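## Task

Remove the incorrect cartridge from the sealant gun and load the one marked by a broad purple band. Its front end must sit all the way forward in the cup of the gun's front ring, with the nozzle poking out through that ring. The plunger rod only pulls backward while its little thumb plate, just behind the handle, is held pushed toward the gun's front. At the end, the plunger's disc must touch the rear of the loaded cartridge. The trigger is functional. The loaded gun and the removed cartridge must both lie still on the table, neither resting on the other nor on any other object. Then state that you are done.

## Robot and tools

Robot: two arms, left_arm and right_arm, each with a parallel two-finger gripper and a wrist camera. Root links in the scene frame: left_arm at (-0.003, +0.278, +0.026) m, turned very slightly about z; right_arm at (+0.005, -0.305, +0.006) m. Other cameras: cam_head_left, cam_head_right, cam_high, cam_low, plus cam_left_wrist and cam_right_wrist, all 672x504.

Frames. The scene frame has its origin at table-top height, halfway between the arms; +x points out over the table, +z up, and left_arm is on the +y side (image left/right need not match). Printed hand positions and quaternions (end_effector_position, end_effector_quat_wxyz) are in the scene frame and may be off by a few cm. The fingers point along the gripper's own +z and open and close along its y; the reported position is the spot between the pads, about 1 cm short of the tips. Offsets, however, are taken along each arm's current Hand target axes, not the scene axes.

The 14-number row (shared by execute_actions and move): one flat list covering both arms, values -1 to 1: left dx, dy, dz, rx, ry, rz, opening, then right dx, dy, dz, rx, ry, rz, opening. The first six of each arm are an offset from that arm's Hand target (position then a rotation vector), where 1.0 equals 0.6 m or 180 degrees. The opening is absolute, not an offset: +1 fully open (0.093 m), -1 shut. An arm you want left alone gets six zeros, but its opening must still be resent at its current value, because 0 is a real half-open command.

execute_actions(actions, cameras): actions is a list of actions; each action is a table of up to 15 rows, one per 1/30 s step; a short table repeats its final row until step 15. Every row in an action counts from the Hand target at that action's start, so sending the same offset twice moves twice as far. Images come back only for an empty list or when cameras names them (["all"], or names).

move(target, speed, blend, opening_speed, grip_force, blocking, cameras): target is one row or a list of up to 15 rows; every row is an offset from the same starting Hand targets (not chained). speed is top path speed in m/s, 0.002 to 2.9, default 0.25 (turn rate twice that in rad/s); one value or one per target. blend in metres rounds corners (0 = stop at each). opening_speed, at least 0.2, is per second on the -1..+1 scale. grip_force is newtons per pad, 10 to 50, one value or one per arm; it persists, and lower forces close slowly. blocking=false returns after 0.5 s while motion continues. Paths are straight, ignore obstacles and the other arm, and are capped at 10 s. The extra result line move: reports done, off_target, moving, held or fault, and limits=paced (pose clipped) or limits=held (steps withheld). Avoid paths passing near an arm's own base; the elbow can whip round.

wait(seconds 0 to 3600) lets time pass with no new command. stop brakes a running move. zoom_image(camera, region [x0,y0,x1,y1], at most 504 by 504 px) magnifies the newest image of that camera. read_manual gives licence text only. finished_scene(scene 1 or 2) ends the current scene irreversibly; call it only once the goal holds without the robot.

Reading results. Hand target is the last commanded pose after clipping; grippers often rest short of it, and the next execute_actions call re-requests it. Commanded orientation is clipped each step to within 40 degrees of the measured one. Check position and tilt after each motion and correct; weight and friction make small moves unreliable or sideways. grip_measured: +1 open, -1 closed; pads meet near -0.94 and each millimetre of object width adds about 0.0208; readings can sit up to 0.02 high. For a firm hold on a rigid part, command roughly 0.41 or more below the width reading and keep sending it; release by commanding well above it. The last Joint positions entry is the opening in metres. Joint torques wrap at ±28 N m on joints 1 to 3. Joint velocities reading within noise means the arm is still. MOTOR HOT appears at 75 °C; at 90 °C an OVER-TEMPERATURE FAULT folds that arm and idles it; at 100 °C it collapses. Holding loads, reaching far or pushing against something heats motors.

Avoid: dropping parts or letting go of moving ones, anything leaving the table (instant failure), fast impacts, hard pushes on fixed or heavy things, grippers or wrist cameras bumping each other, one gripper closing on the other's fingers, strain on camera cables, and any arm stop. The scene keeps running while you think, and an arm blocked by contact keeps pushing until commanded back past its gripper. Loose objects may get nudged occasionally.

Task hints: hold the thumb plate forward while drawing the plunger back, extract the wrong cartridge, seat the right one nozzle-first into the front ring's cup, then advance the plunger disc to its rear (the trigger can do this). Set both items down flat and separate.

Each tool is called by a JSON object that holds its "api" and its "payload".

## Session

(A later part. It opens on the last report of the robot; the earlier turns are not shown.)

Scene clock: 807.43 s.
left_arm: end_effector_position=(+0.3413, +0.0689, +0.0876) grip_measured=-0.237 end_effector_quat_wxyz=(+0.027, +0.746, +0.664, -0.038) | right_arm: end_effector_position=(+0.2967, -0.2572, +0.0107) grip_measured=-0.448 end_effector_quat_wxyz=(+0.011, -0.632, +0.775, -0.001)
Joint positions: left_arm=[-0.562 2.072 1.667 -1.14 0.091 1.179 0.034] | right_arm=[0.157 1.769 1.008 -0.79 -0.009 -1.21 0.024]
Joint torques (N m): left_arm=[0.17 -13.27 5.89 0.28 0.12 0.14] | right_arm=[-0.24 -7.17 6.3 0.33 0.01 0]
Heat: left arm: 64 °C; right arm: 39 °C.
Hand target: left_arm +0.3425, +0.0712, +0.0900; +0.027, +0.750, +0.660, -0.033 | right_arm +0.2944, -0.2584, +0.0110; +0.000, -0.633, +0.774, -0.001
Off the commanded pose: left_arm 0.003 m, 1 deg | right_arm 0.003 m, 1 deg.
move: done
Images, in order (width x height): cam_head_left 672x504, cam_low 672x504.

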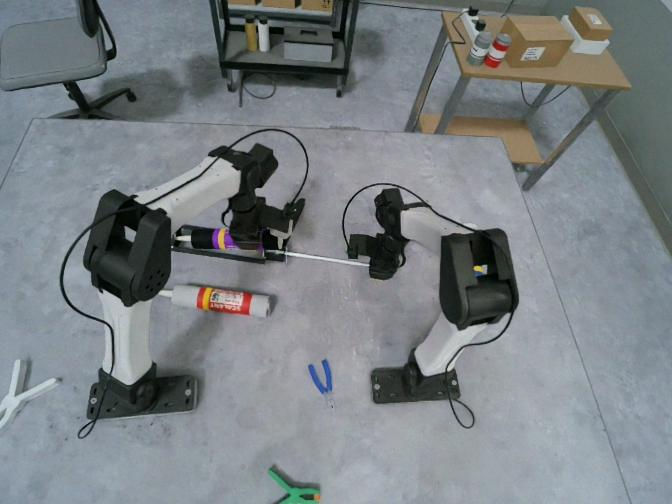

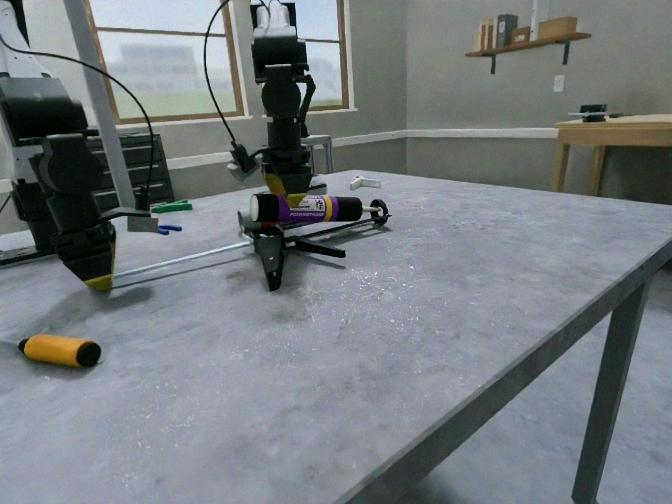

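{"api": "move", "payload": {"target": [[0.058,0.0,0.025,0,0.0,0,-0.7,0,0,0.0,0,0,0,-0.7]], "speed": 0.07, "cameras": ["cam_low","cam_head_left","cam_left_wrist"]}}

{"api": "zoom_image", "payload": {"camera": "cam_low", "region": [310, 170, 410, 240]}}

{"api": "zoom_image", "payload": {"camera": "cam_head_left", "region": [130, 190, 310, 290]}}

Scene clock: 814.47 s.
left_arm: end_effector_position=(+0.3512, +0.0972, +0.0726) grip_measured=-0.237 end_effector_quat_wxyz=(+0.034, +0.745, +0.665, -0.039) | right_arm: end_effector_position=(+0.2966, -0.2572, +0.0107) grip_measured=-0.448 end_effector_quat_wxyz=(+0.011, -0.632, +0.775, -0.001)
Joint positions: left_arm=[-0.484 2.059 1.586 -1.066 0.099 1.254 0.034] | right_arm=[0.157 1.769 1.008 -0.791 -0.009 -1.21 0.024]
Joint torques (N m): left_arm=[0.32 -14.42 3.45 0.35 0.08 0.21] | right_arm=[-0.31 -7.19 6.24 0.35 0 -0.03]
Heat: left arm: 64 °C; right arm: 39 °C.
Hand target: left_arm +0.3468, +0.1044, +0.0721; +0.027, +0.750, +0.660, -0.033 | right_arm +0.2944, -0.2584, +0.0110; +0.000, -0.633, +0.774, -0.001
Off the commanded pose: left_arm 0.008 m, 1 deg | right_arm 0.002 m, 1 deg.
move: done
Images, in order (width x height): cam_head_left 672x504, cam_low 672x504, cam_left_wrist 672x504.

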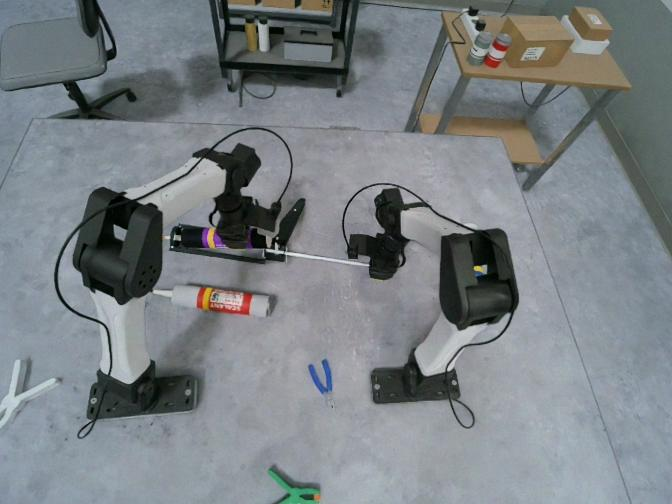

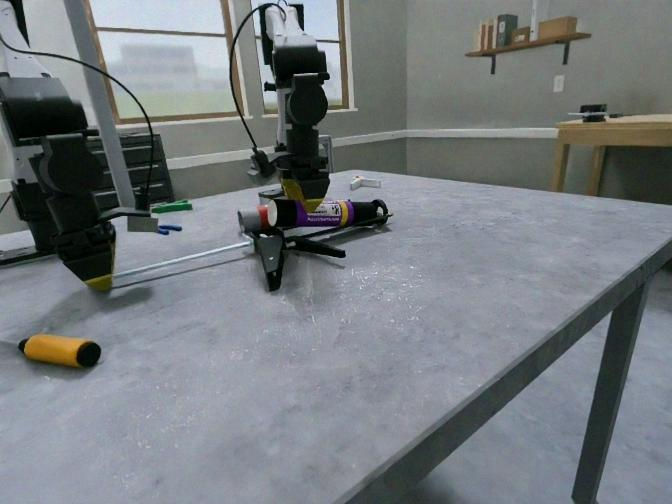

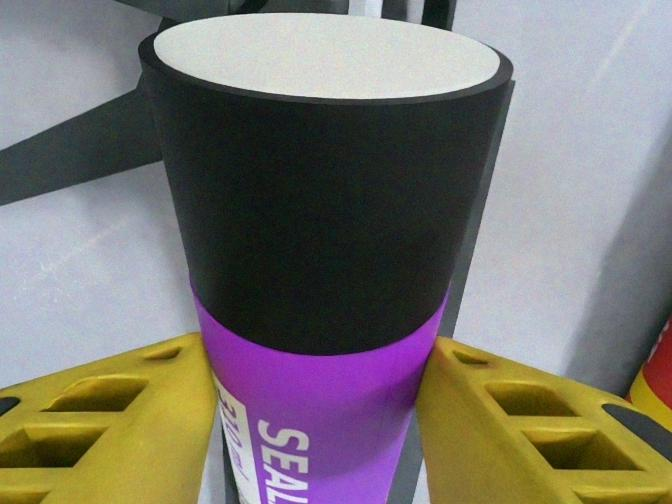

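Scaled by 5.040 from the camera's image (finer frame: 960x720).

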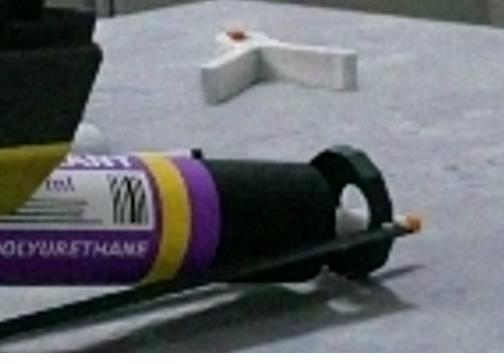

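Scaled by 2.800 from the camera's image (finer frame: 960x720).

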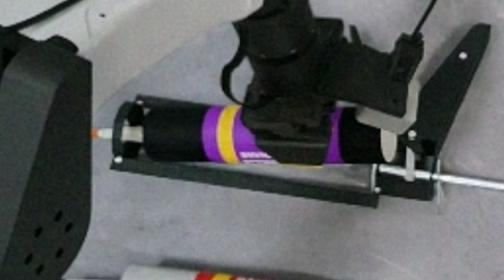

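{"api": "move", "payload": {"target": [[0.021,-0.007,0.014,0,0.008,0,-0.7,0,0,0.0,0,0,0,-0.7]], "speed": 0.06, "cameras": ["cam_low","cam_head_left","cam_left_wrist","cam_high"]}}

{"api": "zoom_image", "payload": {"camera": "cam_low", "region": [250, 170, 410, 270]}}

{"api": "zoom_image", "payload": {"camera": "cam_high", "region": [300, 170, 420, 290]}}

Scene clock: 825.17 s.
left_arm: end_effector_position=(+0.3519, +0.1025, +0.0713) grip_measured=-0.237 end_effector_quat_wxyz=(+0.045, +0.744, +0.665, -0.033) | right_arm: end_effector_position=(+0.2965, -0.2572, +0.0107) grip_measured=-0.448 end_effector_quat_wxyz=(+0.010, -0.632, +0.775, -0.001)
Joint positions: left_arm=[-0.472 2.032 1.539 -1.023 0.098 1.263 0.034] | right_arm=[0.157 1.769 1.008 -0.791 -0.009 -1.21 0.024]
Joint torques (N m): left_arm=[0.62 -12.62 2.91 0.29 -0.12 0.31] | right_arm=[-0.16 -7.15 6.32 0.34 -0.02 -0.05]
Heat: left arm: 65 °C; right arm: 39 °C.
Hand target: left_arm +0.3441, +0.1166, +0.0627; +0.019, +0.750, +0.660, -0.023 | right_arm +0.2943, -0.2584, +0.0110; +0.000, -0.633, +0.774, +0.000
Off the commanded pose: left_arm 0.018 m, 3 deg | right_arm 0.002 m, 1 deg.
move: off_target (left_arm)
Images, in order (width x height): cam_head_left 672x504, cam_high 672x504, cam_low 672x504, cam_left_wrist 672x504.

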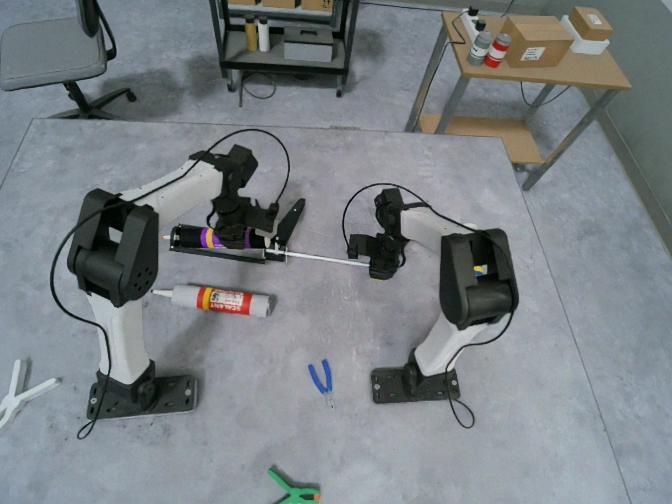

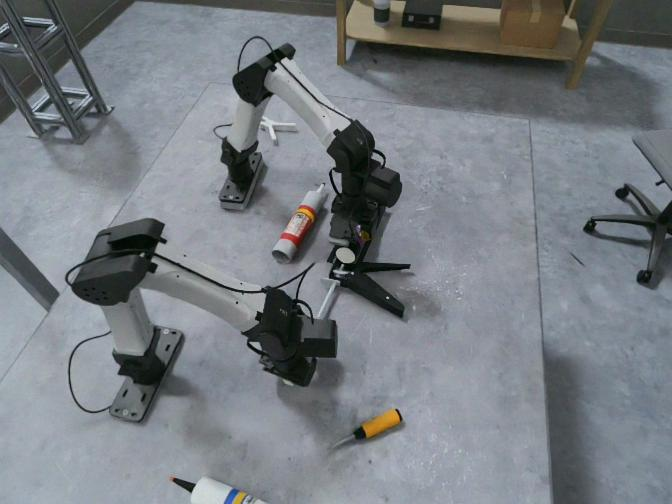

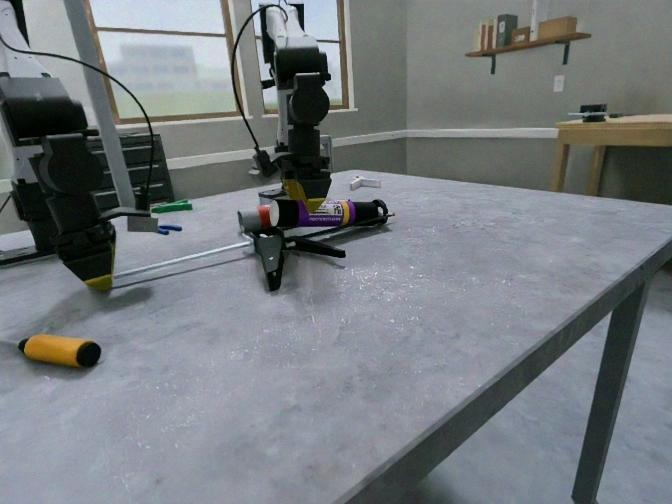

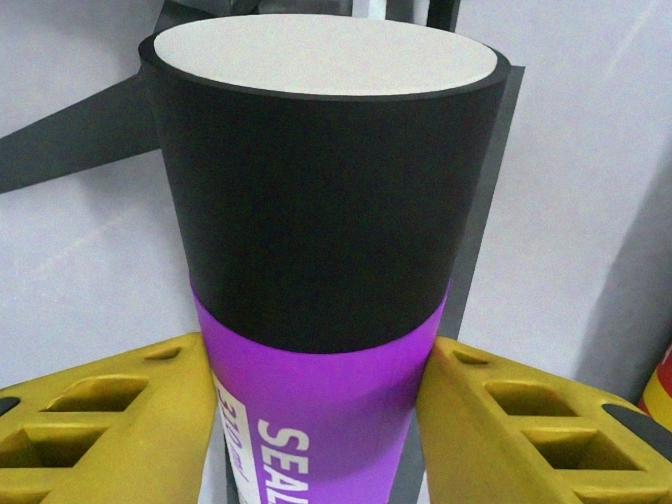

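Scaled by 3.150 from the camera's image (finer frame: 960x720).

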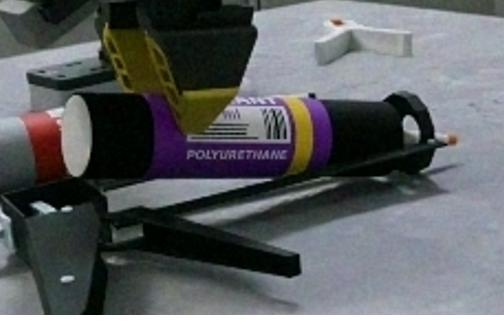

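Scaled by 4.200 from the camera's image (finer frame: 960x720).

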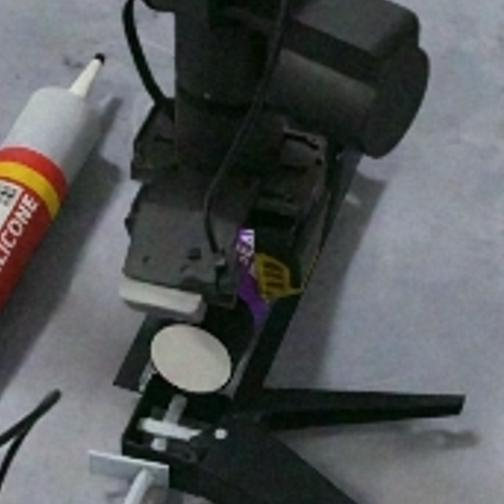

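{"api": "move", "payload": {"target": [[0.0,0.0,0.025,0,0.01,0,-0.7,0,0,0.0,0,0,0,-0.7]], "speed": 0.05, "cameras": ["cam_low","cam_head_left","cam_left_wrist","cam_high"]}}

{"api": "zoom_image", "payload": {"camera": "cam_low", "region": [250, 170, 410, 270]}}

{"api": "zoom_image", "payload": {"camera": "cam_head_left", "region": [150, 200, 310, 290]}}

Scene clock: 839.23 s.
left_arm: end_effector_position=(+0.3527, +0.1036, +0.0699) grip_measured=-0.237 end_effector_quat_wxyz=(+0.047, +0.744, +0.666, -0.025) | right_arm: end_effector_position=(+0.2964, -0.2572, +0.0107) grip_measured=-0.448 end_effector_quat_wxyz=(+0.010, -0.632, +0.775, -0.001)
Joint positions: left_arm=[-0.474 2.026 1.525 -1.005 0.085 1.26 0.034] | right_arm=[0.157 1.769 1.008 -0.791 -0.009 -1.21 0.024]
Joint torques (N m): left_arm=[-0.42 -9.8 2.21 0.49 -0.27 0.17] | right_arm=[-0.24 -7.23 6.26 0.36 0 -0.04]
Heat: left arm: 65 °C; right arm: 39 °C.
Hand target: left_arm +0.3440, +0.1157, +0.0478; +0.008, +0.751, +0.661, -0.011 | right_arm +0.2943, -0.2584, +0.0110; +0.000, -0.633, +0.774, -0.001
Off the commanded pose: left_arm 0.027 m, 5 deg | right_arm 0.002 m, 1 deg.
move: off_target (left_arm)
Images, in order (width x height): cam_head_left 672x504, cam_high 672x504, cam_low 672x504, cam_left_wrist 672x504.

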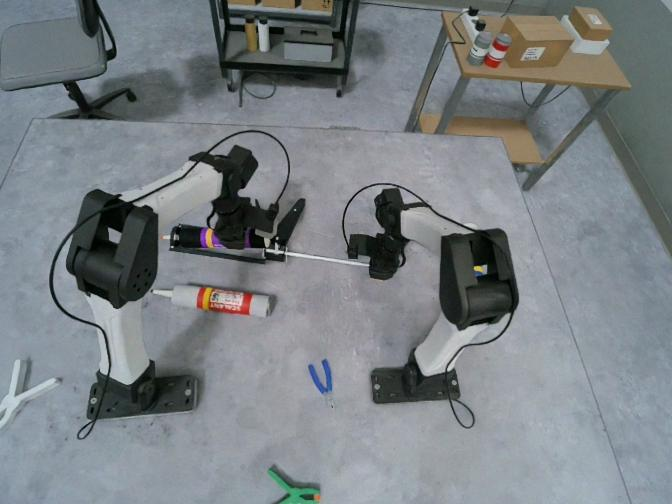

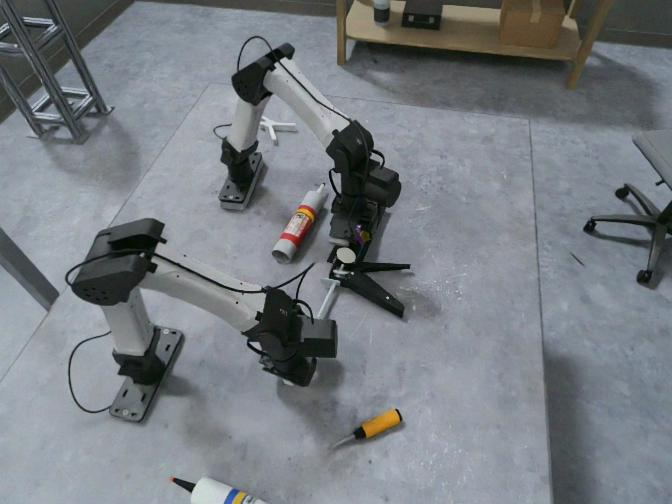

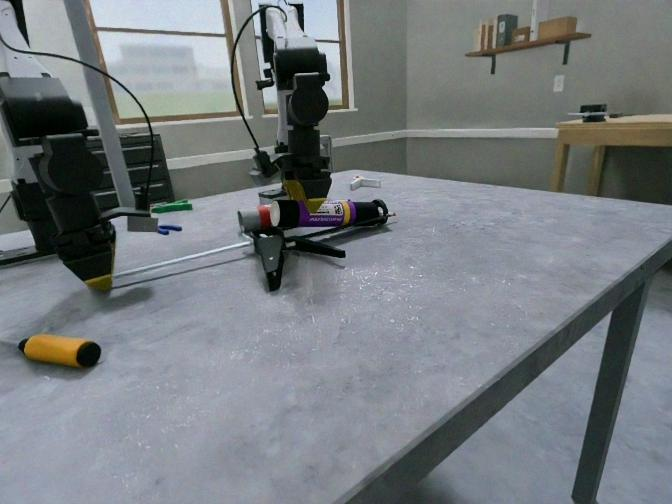

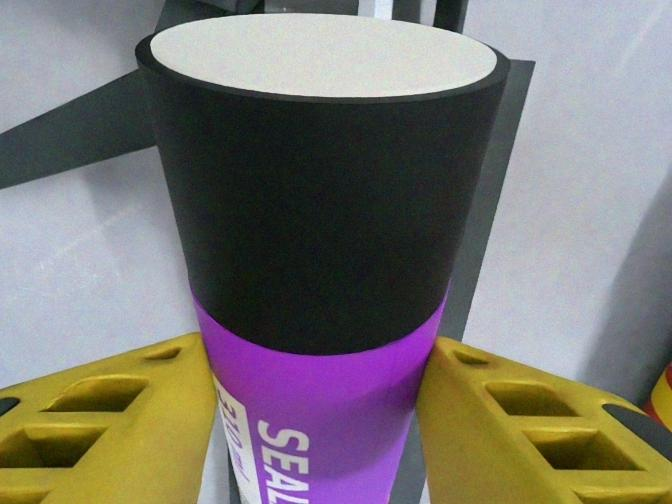

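Scaled by 3.150 from the camera's image (finer frame: 960x720).

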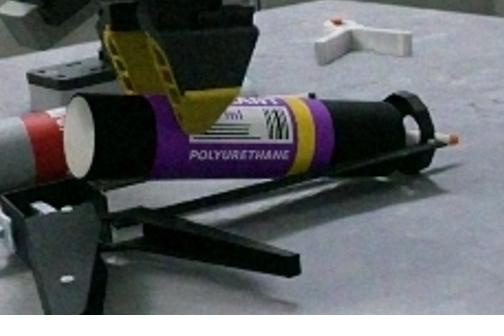

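Scaled by 3.150 from the camera's image (finer frame: 960x720).

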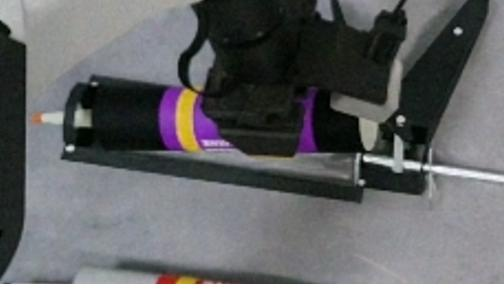

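{"api": "move", "payload": {"target": [[-0.02,-0.002,-0.045,0,0.0,0.015,-0.7,0,0,0.0,0,0,0,-0.7]], "speed": 0.08, "cameras": ["cam_left_wrist"]}}

Scene clock: 850.20 s.
left_arm: end_effector_position=(+0.3418, +0.1038, +0.0726) grip_measured=-0.235 end_effector_quat_wxyz=(+0.020, +0.760, +0.649, -0.019) | right_arm: end_effector_position=(+0.2963, -0.2573, +0.0107) grip_measured=-0.448 end_effector_quat_wxyz=(+0.010, -0.632, +0.775, -0.001)
Joint positions: left_arm=[-0.5 2.025 1.538 -1.063 0.051 1.283 0.034] | right_arm=[0.157 1.769 1.008 -0.792 -0.009 -1.21 0.024]
Joint torques (N m): left_arm=[-0.66 -11.59 7.17 0.07 -0.01 0.09] | right_arm=[-0.21 -7.16 6.24 0.35 0 -0.05]
Heat: left arm: 62 °C; right arm: 39 °C.
Hand target: left_arm +0.3414, +0.1047, +0.0751; +0.008, +0.766, +0.643, -0.011 | right_arm +0.2944, -0.2584, +0.0110; +0.000, -0.633, +0.774, -0.001
Off the commanded pose: left_arm 0.003 m, 2 deg | right_arm 0.002 m, 1 deg.
move: done

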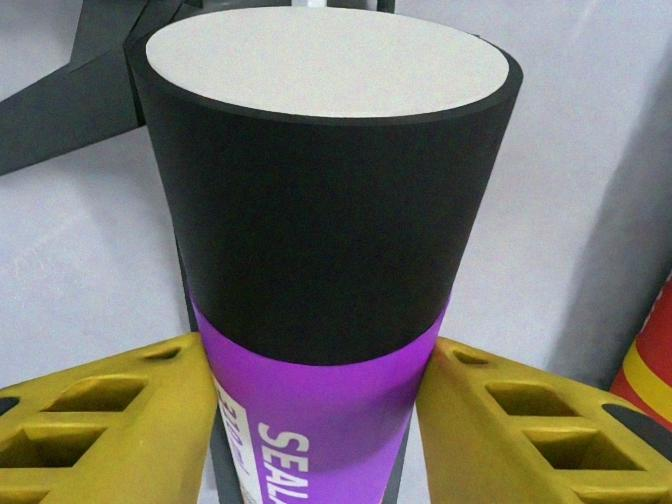

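{"api": "move", "payload": {"target": [[0.0,0.008,0.0,0,0.0,0,-0.7,0,0,0.0,0,0,0,-0.7],[0.01,0.008,0.03,0,0.005,0.003,-0.7,0,0,0.0,0,0,0,-0.7]], "speed": 0.06, "cameras": ["cam_left_wrist","cam_low"]}}

{"api": "zoom_image", "payload": {"camera": "cam_low", "region": [250, 170, 410, 270]}}

Scene clock: 858.20 s.
left_arm: end_effector_position=(+0.3431, +0.1039, +0.0722) grip_measured=-0.234 end_effector_quat_wxyz=(+0.016, +0.766, +0.643, -0.018) | right_arm: end_effector_position=(+0.2963, -0.2573, +0.0107) grip_measured=-0.448 end_effector_quat_wxyz=(+0.010, -0.632, +0.775, -0.001)
Joint positions: left_arm=[-0.5 2.035 1.552 -1.073 0.047 1.299 0.034] | right_arm=[0.157 1.769 1.008 -0.792 -0.009 -1.21 0.024]
Joint torques (N m): left_arm=[0.08 -9.47 4.23 0.6 -0.1 0.14] | right_arm=[-0.14 -7.15 6.22 0.35 -0.01 -0.04]
Heat: left arm: 61 °C; right arm: 39 °C.
Hand target: left_arm +0.3470, +0.1093, +0.0569; +0.003, +0.769, +0.639, -0.005 | right_arm +0.2944, -0.2584, +0.0110; +0.000, -0.633, +0.774, -0.001
Off the commanded pose: left_arm 0.017 m, 2 deg | right_arm 0.002 m, 1 deg.
move: off_target (left_arm)
Images, in order (width x height): cam_low 672x504, cam_left_wrist 672x504.

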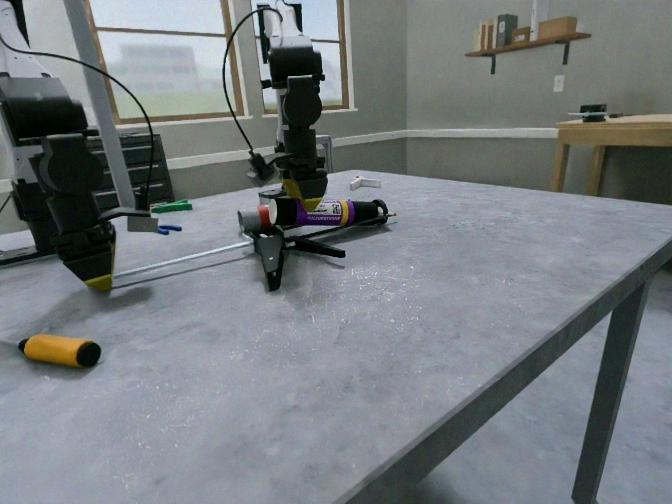

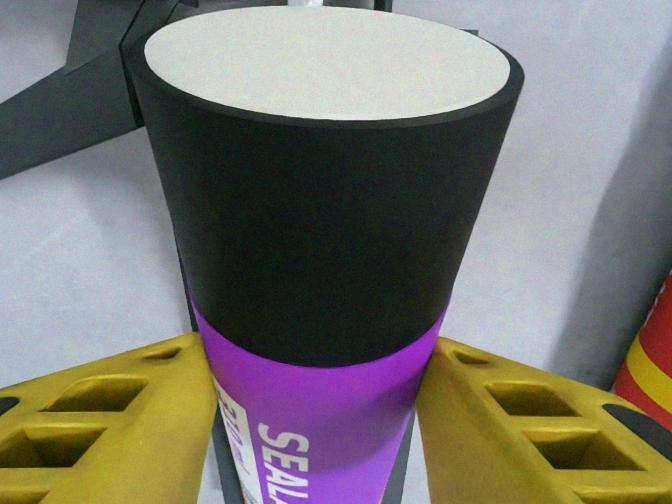

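Scaled by 3.150 from the camera's image (finer frame: 960x720).

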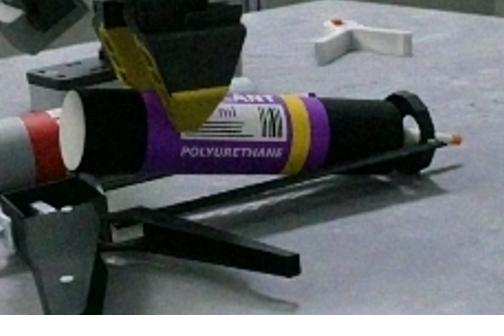

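{"api": "move", "payload": {"target": [[-0.012,0.0,-0.034,0,0.0,0,-0.7,0,0,0.0,0,0,0,-0.7],[-0.012,0.0,-0.034,0,0.015,0,-0.7,0,0,0.0,0,0,0,-0.7],[0.015,0.0,-0.03,0,0.015,0,-0.7,0,0,0.0,0,0,0,-0.7]], "speed": 0.06, "cameras": ["cam_left_wrist","cam_low","cam_head_left"]}}

{"api": "zoom_image", "payload": {"camera": "cam_low", "region": [310, 170, 410, 240]}}

{"api": "zoom_image", "payload": {"camera": "cam_head_left", "region": [150, 200, 310, 290]}}

Scene clock: 881.93 s.
left_arm: end_effector_position=(+0.3442, +0.1110, +0.0749) grip_measured=-0.233 end_effector_quat_wxyz=(-0.004, +0.766, +0.642, -0.004) | right_arm: end_effector_position=(+0.2963, -0.2573, +0.0107) grip_measured=-0.448 end_effector_quat_wxyz=(+0.010, -0.632, +0.775, -0.001)
Joint positions: left_arm=[-0.501 2.048 1.582 -1.115 0.003 1.3 0.034] | right_arm=[0.157 1.769 1.008 -0.792 -0.009 -1.21 0.024]
Joint torques (N m): left_arm=[0.57 -12.12 5.83 0.23 -0.15 0.16] | right_arm=[-0.21 -7.04 6.11 0.37 0.01 -0.03]
Heat: left arm: 55 °C; right arm: 39 °C.
Hand target: left_arm +0.3487, +0.1184, +0.0748; -0.012, +0.769, +0.639, +0.013 | right_arm +0.2944, -0.2584, +0.0110; +0.000, -0.633, +0.774, -0.001
Off the commanded pose: left_arm 0.009 m, 2 deg | right_arm 0.002 m, 1 deg.
move: done
Images, in order (width x height): cam_head_left 672x504, cam_low 672x504, cam_left_wrist 672x504.

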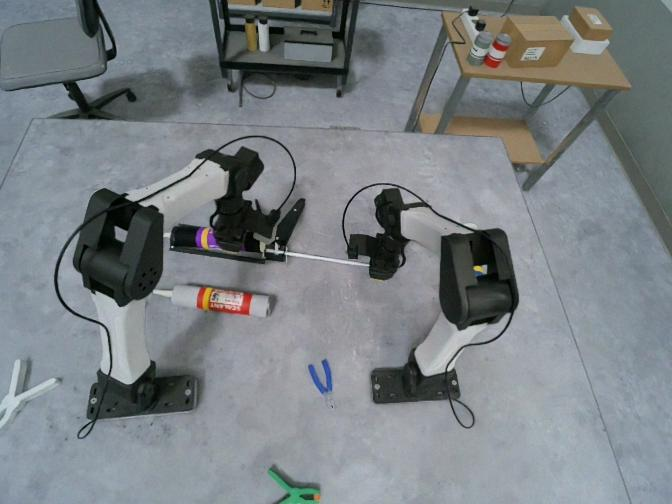

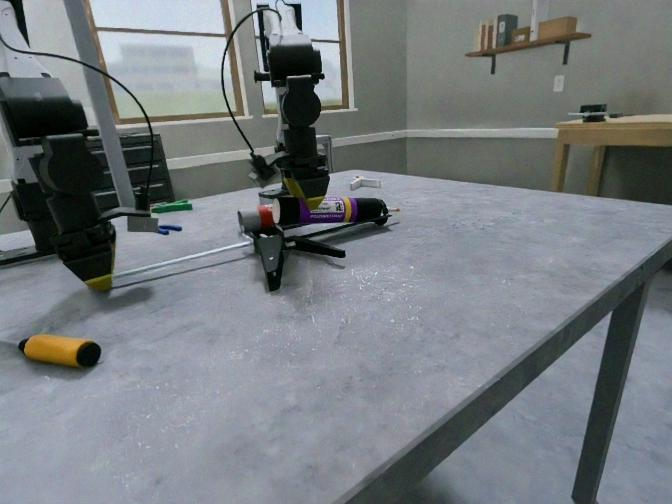

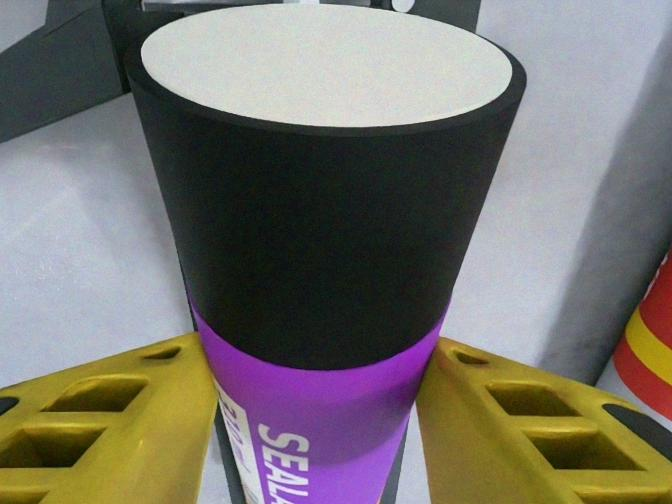

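Scaled by 5.040 from the camera's image (finer frame: 960x720).

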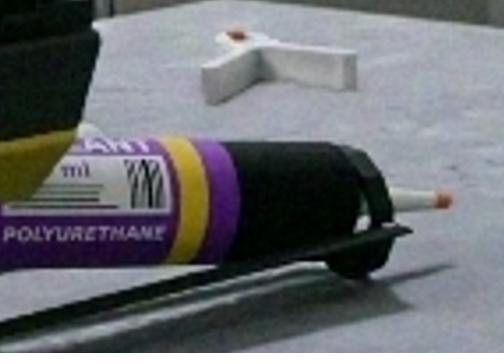

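Scaled by 3.150 from the camera's image (finer frame: 960x720).

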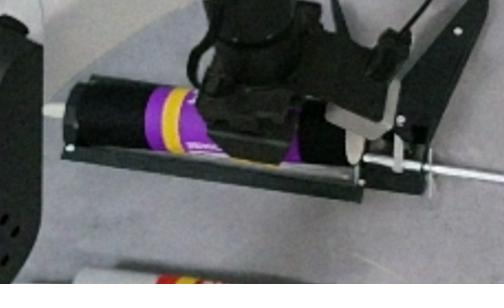

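{"api": "move", "payload": {"target": [[0.0,0.0,0.03,0,0.01,0,-0.7,0,0,0.0,0,0,0,-0.7]], "speed": 0.05, "cameras": ["cam_left_wrist","cam_low","cam_head_left"]}}

{"api": "zoom_image", "payload": {"camera": "cam_low", "region": [250, 170, 410, 270]}}

Scene clock: 889.93 s.
left_arm: end_effector_position=(+0.3458, +0.1135, +0.0707) grip_measured=-0.232 end_effector_quat_wxyz=(-0.005, +0.767, +0.642, +0.005) | right_arm: end_effector_position=(+0.2963, -0.2573, +0.0107) grip_measured=-0.448 end_effector_quat_wxyz=(+0.010, -0.632, +0.775, -0.001)
Joint positions: left_arm=[-0.501 2.048 1.566 -1.093 -0.014 1.301 0.034] | right_arm=[0.157 1.769 1.008 -0.792 -0.009 -1.21 0.024]
Joint torques (N m): left_arm=[-0.43 -9.8 4.14 0.52 -0.27 0.02] | right_arm=[-0.31 -7.15 6.15 0.33 0.03 -0.05]
Heat: left arm: 56 °C; right arm: 39 °C.
Hand target: left_arm +0.3488, +0.1190, +0.0568; -0.022, +0.769, +0.639, +0.025 | right_arm +0.2944, -0.2584, +0.0110; +0.000, -0.633, +0.774, -0.001
Off the commanded pose: left_arm 0.015 m, 3 deg | right_arm 0.002 m, 1 deg.
move: off_target (left_arm)
Images, in order (width x height): cam_head_left 672x504, cam_low 672x504, cam_left_wrist 672x504.

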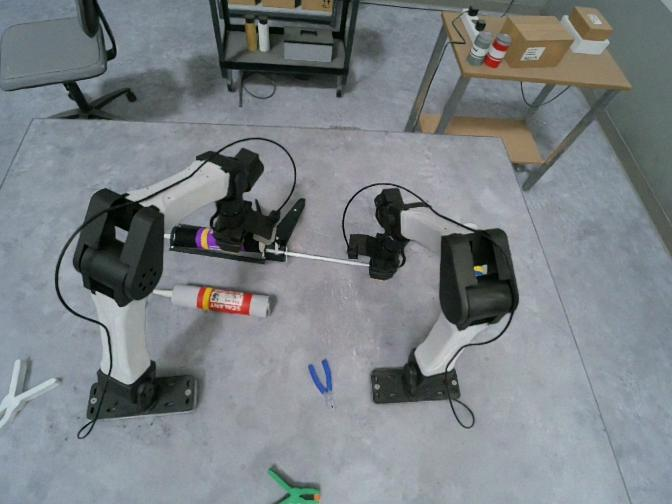

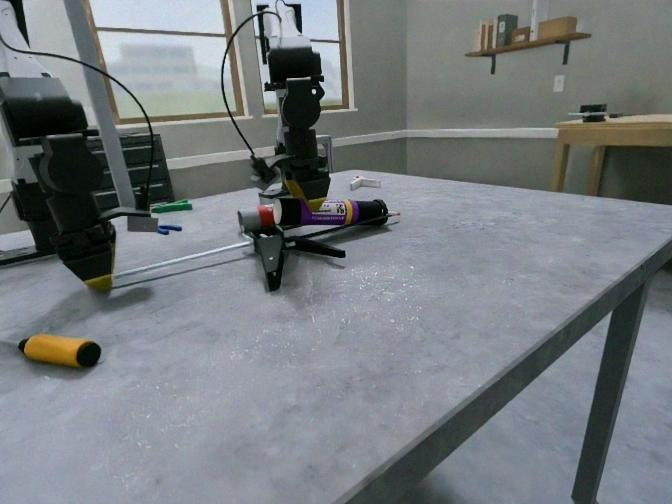

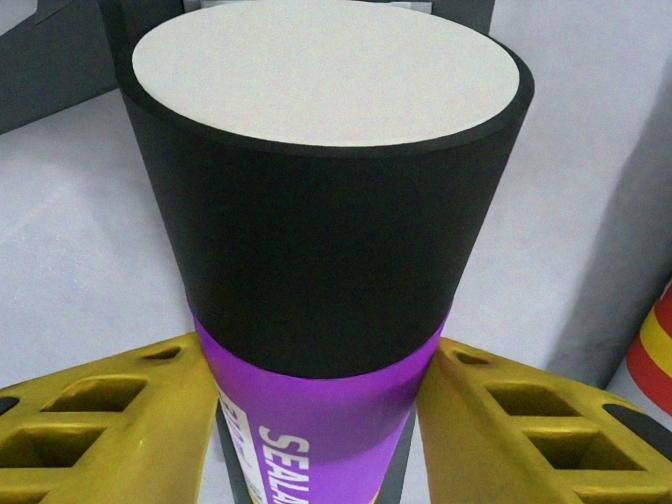

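Scaled by 3.150 from the camera's image (finer frame: 960x720).

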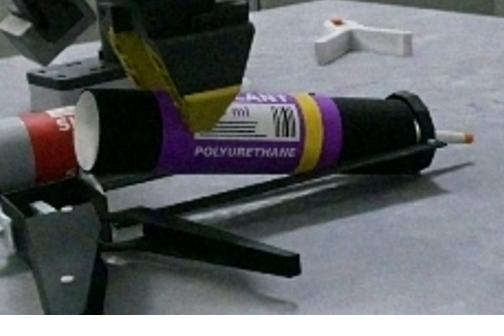

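{"api": "move", "payload": {"target": [[0.0,0.0,0.028,0,-0.015,0,-0.7,0,0,0.0,0,0,0,-0.7]], "speed": 0.05, "cameras": ["cam_left_wrist","cam_low","cam_head_left"]}}

{"api": "zoom_image", "payload": {"camera": "cam_low", "region": [250, 170, 410, 270]}}

{"api": "zoom_image", "payload": {"camera": "cam_head_left", "region": [150, 200, 310, 290]}}

Scene clock: 906.73 s.
left_arm: end_effector_position=(+0.3451, +0.1134, +0.0679) grip_measured=-0.231 end_effector_quat_wxyz=(+0.006, +0.766, +0.643, +0.000) | right_arm: end_effector_position=(+0.2963, -0.2573, +0.0107) grip_measured=-0.448 end_effector_quat_wxyz=(+0.010, -0.632, +0.775, -0.001)
Joint positions: left_arm=[-0.493 2.034 1.534 -1.059 0.005 1.306 0.034] | right_arm=[0.157 1.769 1.008 -0.792 -0.009 -1.21 0.024]
Joint torques (N m): left_arm=[0.69 -8.01 2.04 0.93 -0.05 0.21] | right_arm=[-0.27 -7.24 6.24 0.36 -0.01 -0.05]
Heat: left arm: 56 °C; right arm: 39 °C.
Hand target: left_arm +0.3490, +0.1200, +0.0401; -0.007, +0.769, +0.639, +0.007 | right_arm +0.2944, -0.2584, +0.0110; +0.000, -0.633, +0.774, -0.001
Off the commanded pose: left_arm 0.029 m, 2 deg | right_arm 0.002 m, 1 deg.
move: off_target (left_arm)
Images, in order (width x height): cam_head_left 672x504, cam_low 672x504, cam_left_wrist 672x504.

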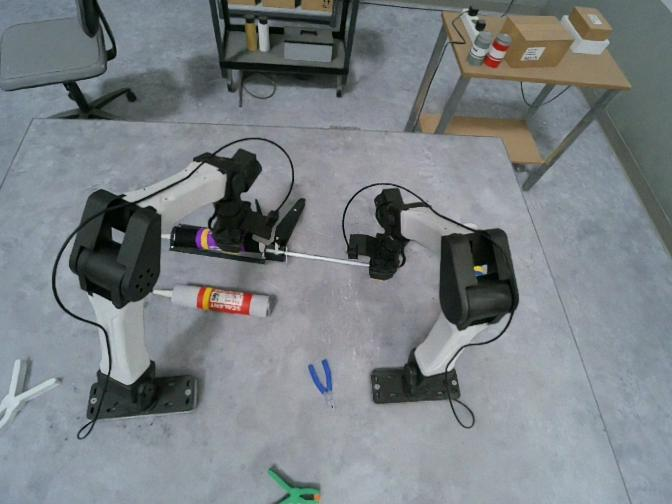

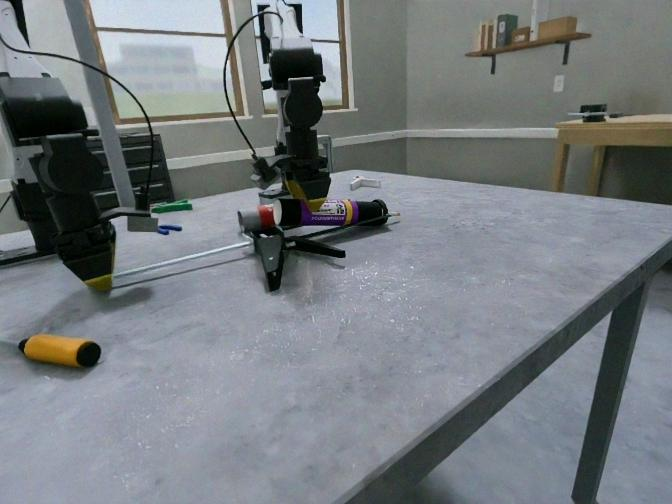

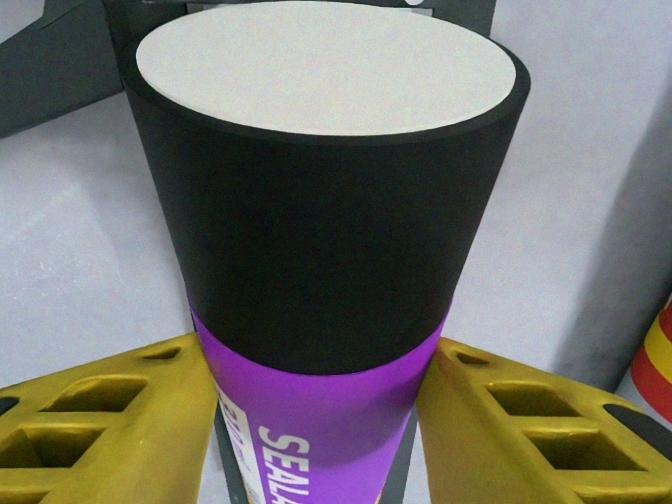

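Scaled by 3.150 from the camera's image (finer frame: 960x720).

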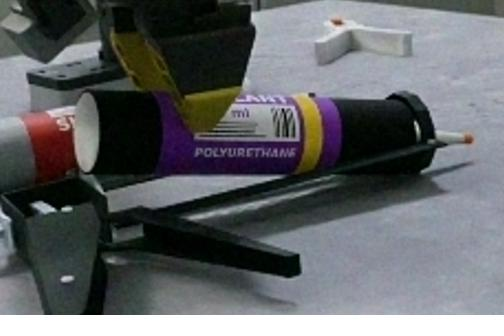

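Scaled by 3.150 from the camera's image (finer frame: 960x720).

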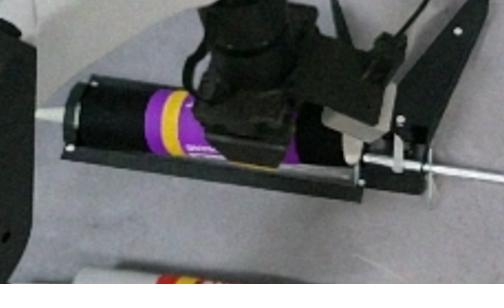

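{"api": "move", "payload": {"target": [[0.0,0.0,-0.045,0,0.0,0,-0.7,0,0,0.0,0,0,0,-0.7],[-0.02,0.0,-0.045,0,0.0,0,-0.7,0,0,0.0,0,0,0,-0.7],[-0.02,0.0,-0.01,0,0.0,0,-0.7,0,0,0.0,0,0,0,-0.7]], "speed": 0.06, "cameras": ["cam_left_wrist","cam_low"]}}

{"api": "zoom_image", "payload": {"camera": "cam_low", "region": [250, 170, 410, 270]}}

Scene clock: 918.53 s.
left_arm: end_effector_position=(+0.3437, +0.1106, +0.0694) grip_measured=-0.231 end_effector_quat_wxyz=(+0.002, +0.768, +0.641, +0.001) | right_arm: end_effector_position=(+0.2963, -0.2573, +0.0107) grip_measured=-0.448 end_effector_quat_wxyz=(+0.010, -0.632, +0.775, -0.001)
Joint positions: left_arm=[-0.504 2.039 1.546 -1.074 0.001 1.301 0.034] | right_arm=[0.157 1.769 1.008 -0.792 -0.009 -1.21 0.024]
Joint torques (N m): left_arm=[-0.79 -7.94 3.34 0.83 0 -0.08] | right_arm=[-0.18 -7.15 6.27 0.37 0.01 -0.05]
Heat: left arm: 52 °C; right arm: 39 °C.
Hand target: left_arm +0.3468, +0.1082, +0.0458; -0.007, +0.769, +0.639, +0.007 | right_arm +0.2944, -0.2584, +0.0110; +0.000, -0.633, +0.774, -0.001
Off the commanded pose: left_arm 0.024 m, 1 deg | right_arm 0.002 m, 1 deg.
move: off_target (left_arm)
Images, in order (width x height): cam_low 672x504, cam_left_wrist 672x504.

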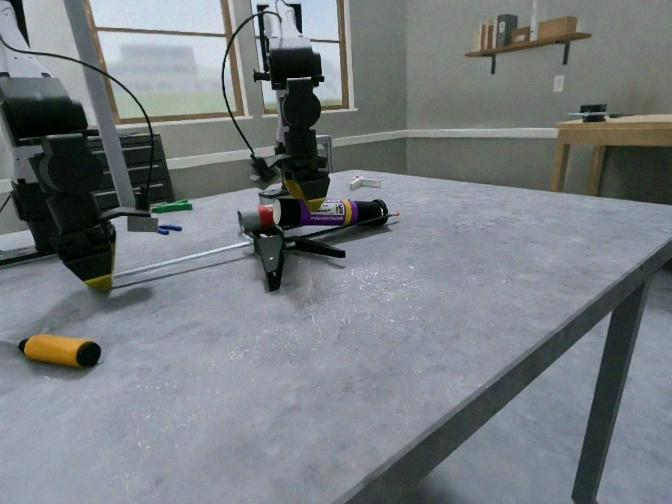

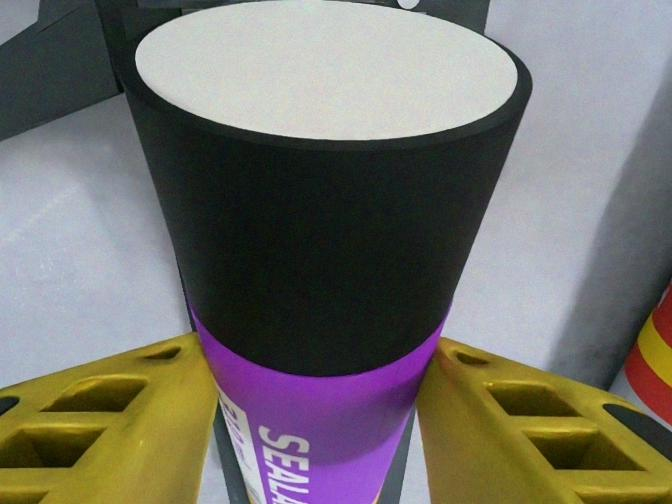

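Scaled by 3.150 from the camera's image (finer frame: 960x720).

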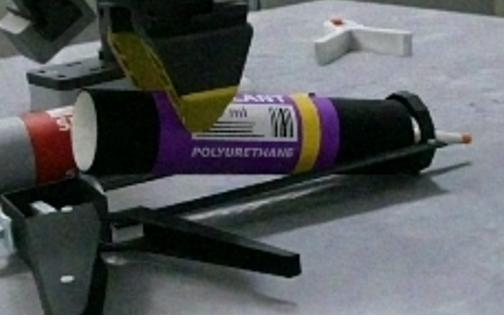

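{"api": "move", "payload": {"target": [[0.0,0.0,-0.048,0,0.0,0,-0.7,0,0,0.0,0,0,0,-0.7],[0.03,0.0,-0.048,0,0.0,0,-0.7,0,0,0.0,0,0,0,-0.7]], "speed": 0.06, "cameras": ["cam_left_wrist","cam_low"]}}

{"api": "zoom_image", "payload": {"camera": "cam_low", "region": [250, 170, 410, 270]}}

Scene clock: 930.57 s.
left_arm: end_effector_position=(+0.3461, +0.1194, +0.0731) grip_measured=-0.231 end_effector_quat_wxyz=(+0.000, +0.766, +0.643, -0.006) | right_arm: end_effector_position=(+0.2963, -0.2571, +0.0107) grip_measured=-0.448 end_effector_quat_wxyz=(+0.010, -0.632, +0.775, -0.001)
Joint positions: left_arm=[-0.476 2.039 1.561 -1.099 0.01 1.323 0.034] | right_arm=[0.157 1.769 1.008 -0.792 -0.009 -1.21 0.024]
Joint torques (N m): left_arm=[0.49 -12.15 6.27 0.18 -0.09 0.19] | right_arm=[-0.35 -7.28 6.31 0.39 -0.01 -0.03]
Heat: left arm: 51 °C; right arm: 39 °C.
Hand target: left_arm +0.3501, +0.1254, +0.0750; -0.007, +0.769, +0.639, +0.007 | right_arm +0.2944, -0.2584, +0.0110; +0.000, -0.633, +0.774, -0.001
Off the commanded pose: left_arm 0.007 m, 2 deg | right_arm 0.002 m, 1 deg.
move: done
Images, in order (width x height): cam_low 672x504, cam_left_wrist 672x504.

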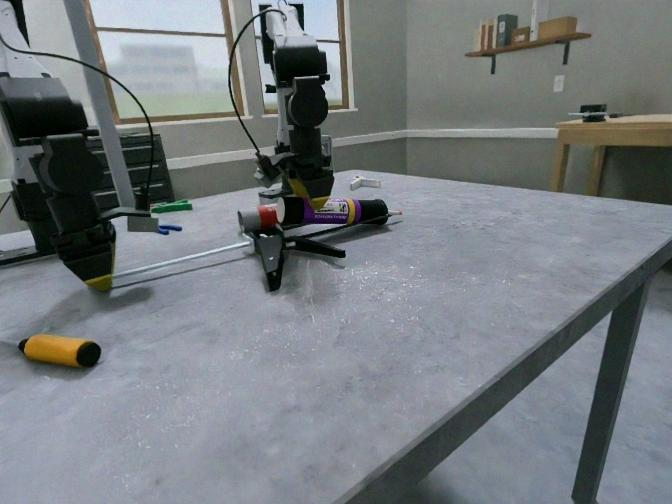

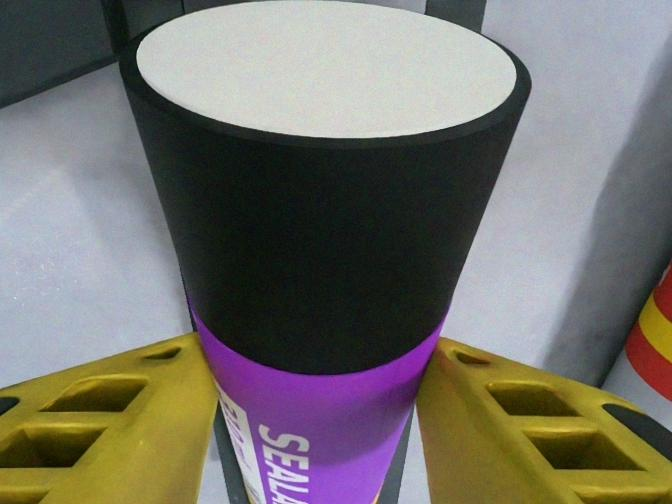

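Scaled by 3.150 from the camera's image (finer frame: 960x720).

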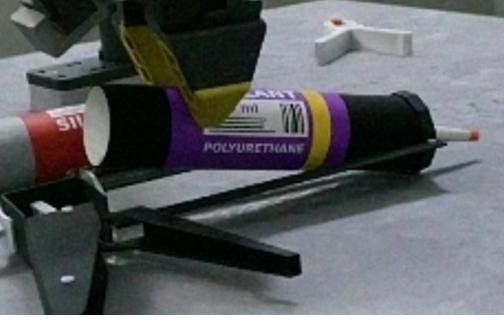

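{"api": "move", "payload": {"target": [[0.0,0.0,0.045,0,0.0,0,-0.7,0,0,0.0,0,0,0,-0.7]], "speed": 0.06, "cameras": ["cam_left_wrist","cam_low","cam_head_left"]}}

{"api": "zoom_image", "payload": {"camera": "cam_low", "region": [250, 170, 410, 270]}}

Scene clock: 936.67 s.
left_arm: end_effector_position=(+0.3459, +0.1197, +0.0551) grip_measured=-0.231 end_effector_quat_wxyz=(+0.000, +0.767, +0.642, -0.005) | right_arm: end_effector_position=(+0.2963, -0.2571, +0.0107) grip_measured=-0.448 end_effector_quat_wxyz=(+0.010, -0.632, +0.775, -0.001)
Joint positions: left_arm=[-0.476 2.055 1.512 -1.032 0.008 1.326 0.034] | right_arm=[0.157 1.769 1.008 -0.792 -0.009 -1.21 0.024]
Joint torques (N m): left_arm=[0.54 -11.1 4.78 0.44 -0.07 0.17] | right_arm=[-0.27 -7.24 6.28 0.33 0.01 -0.03]
Heat: left arm: 53 °C; right arm: 39 °C.
Hand target: left_arm +0.3502, +0.1259, +0.0480; -0.007, +0.769, +0.639, +0.007 | right_arm +0.2944, -0.2584, +0.0110; +0.000, -0.633, +0.774, -0.001
Off the commanded pose: left_arm 0.010 m, 2 deg | right_arm 0.002 m, 1 deg.
move: done
Images, in order (width x height): cam_head_left 672x504, cam_low 672x504, cam_left_wrist 672x504.

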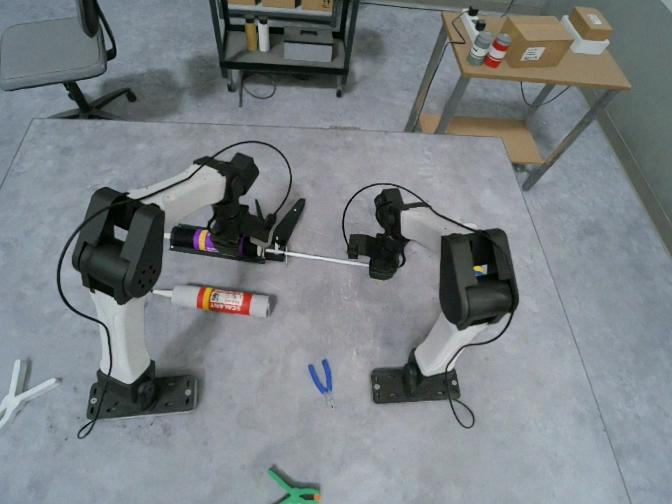

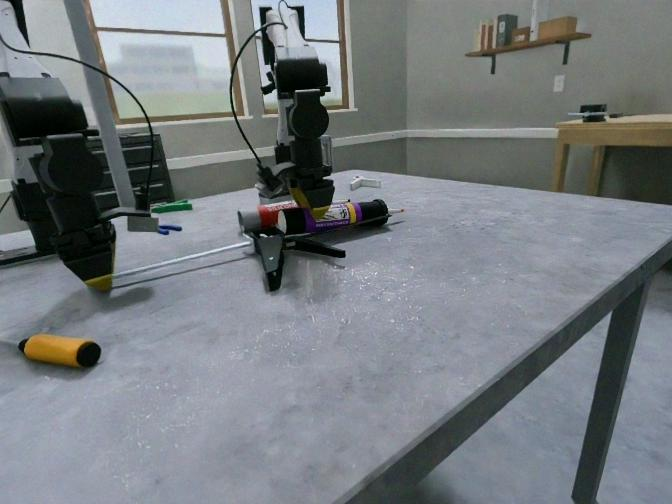

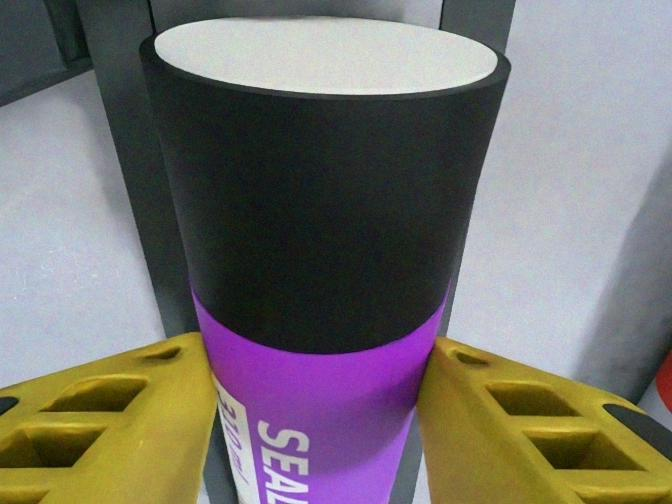

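Scaled by 3.150 from the camera's image (finer frame: 960x720).

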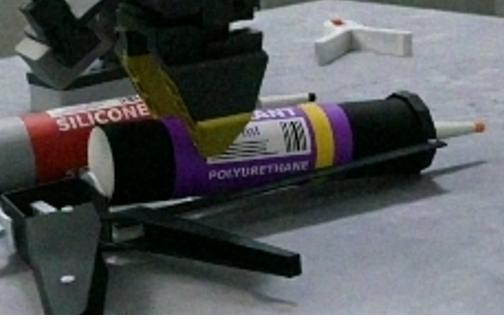

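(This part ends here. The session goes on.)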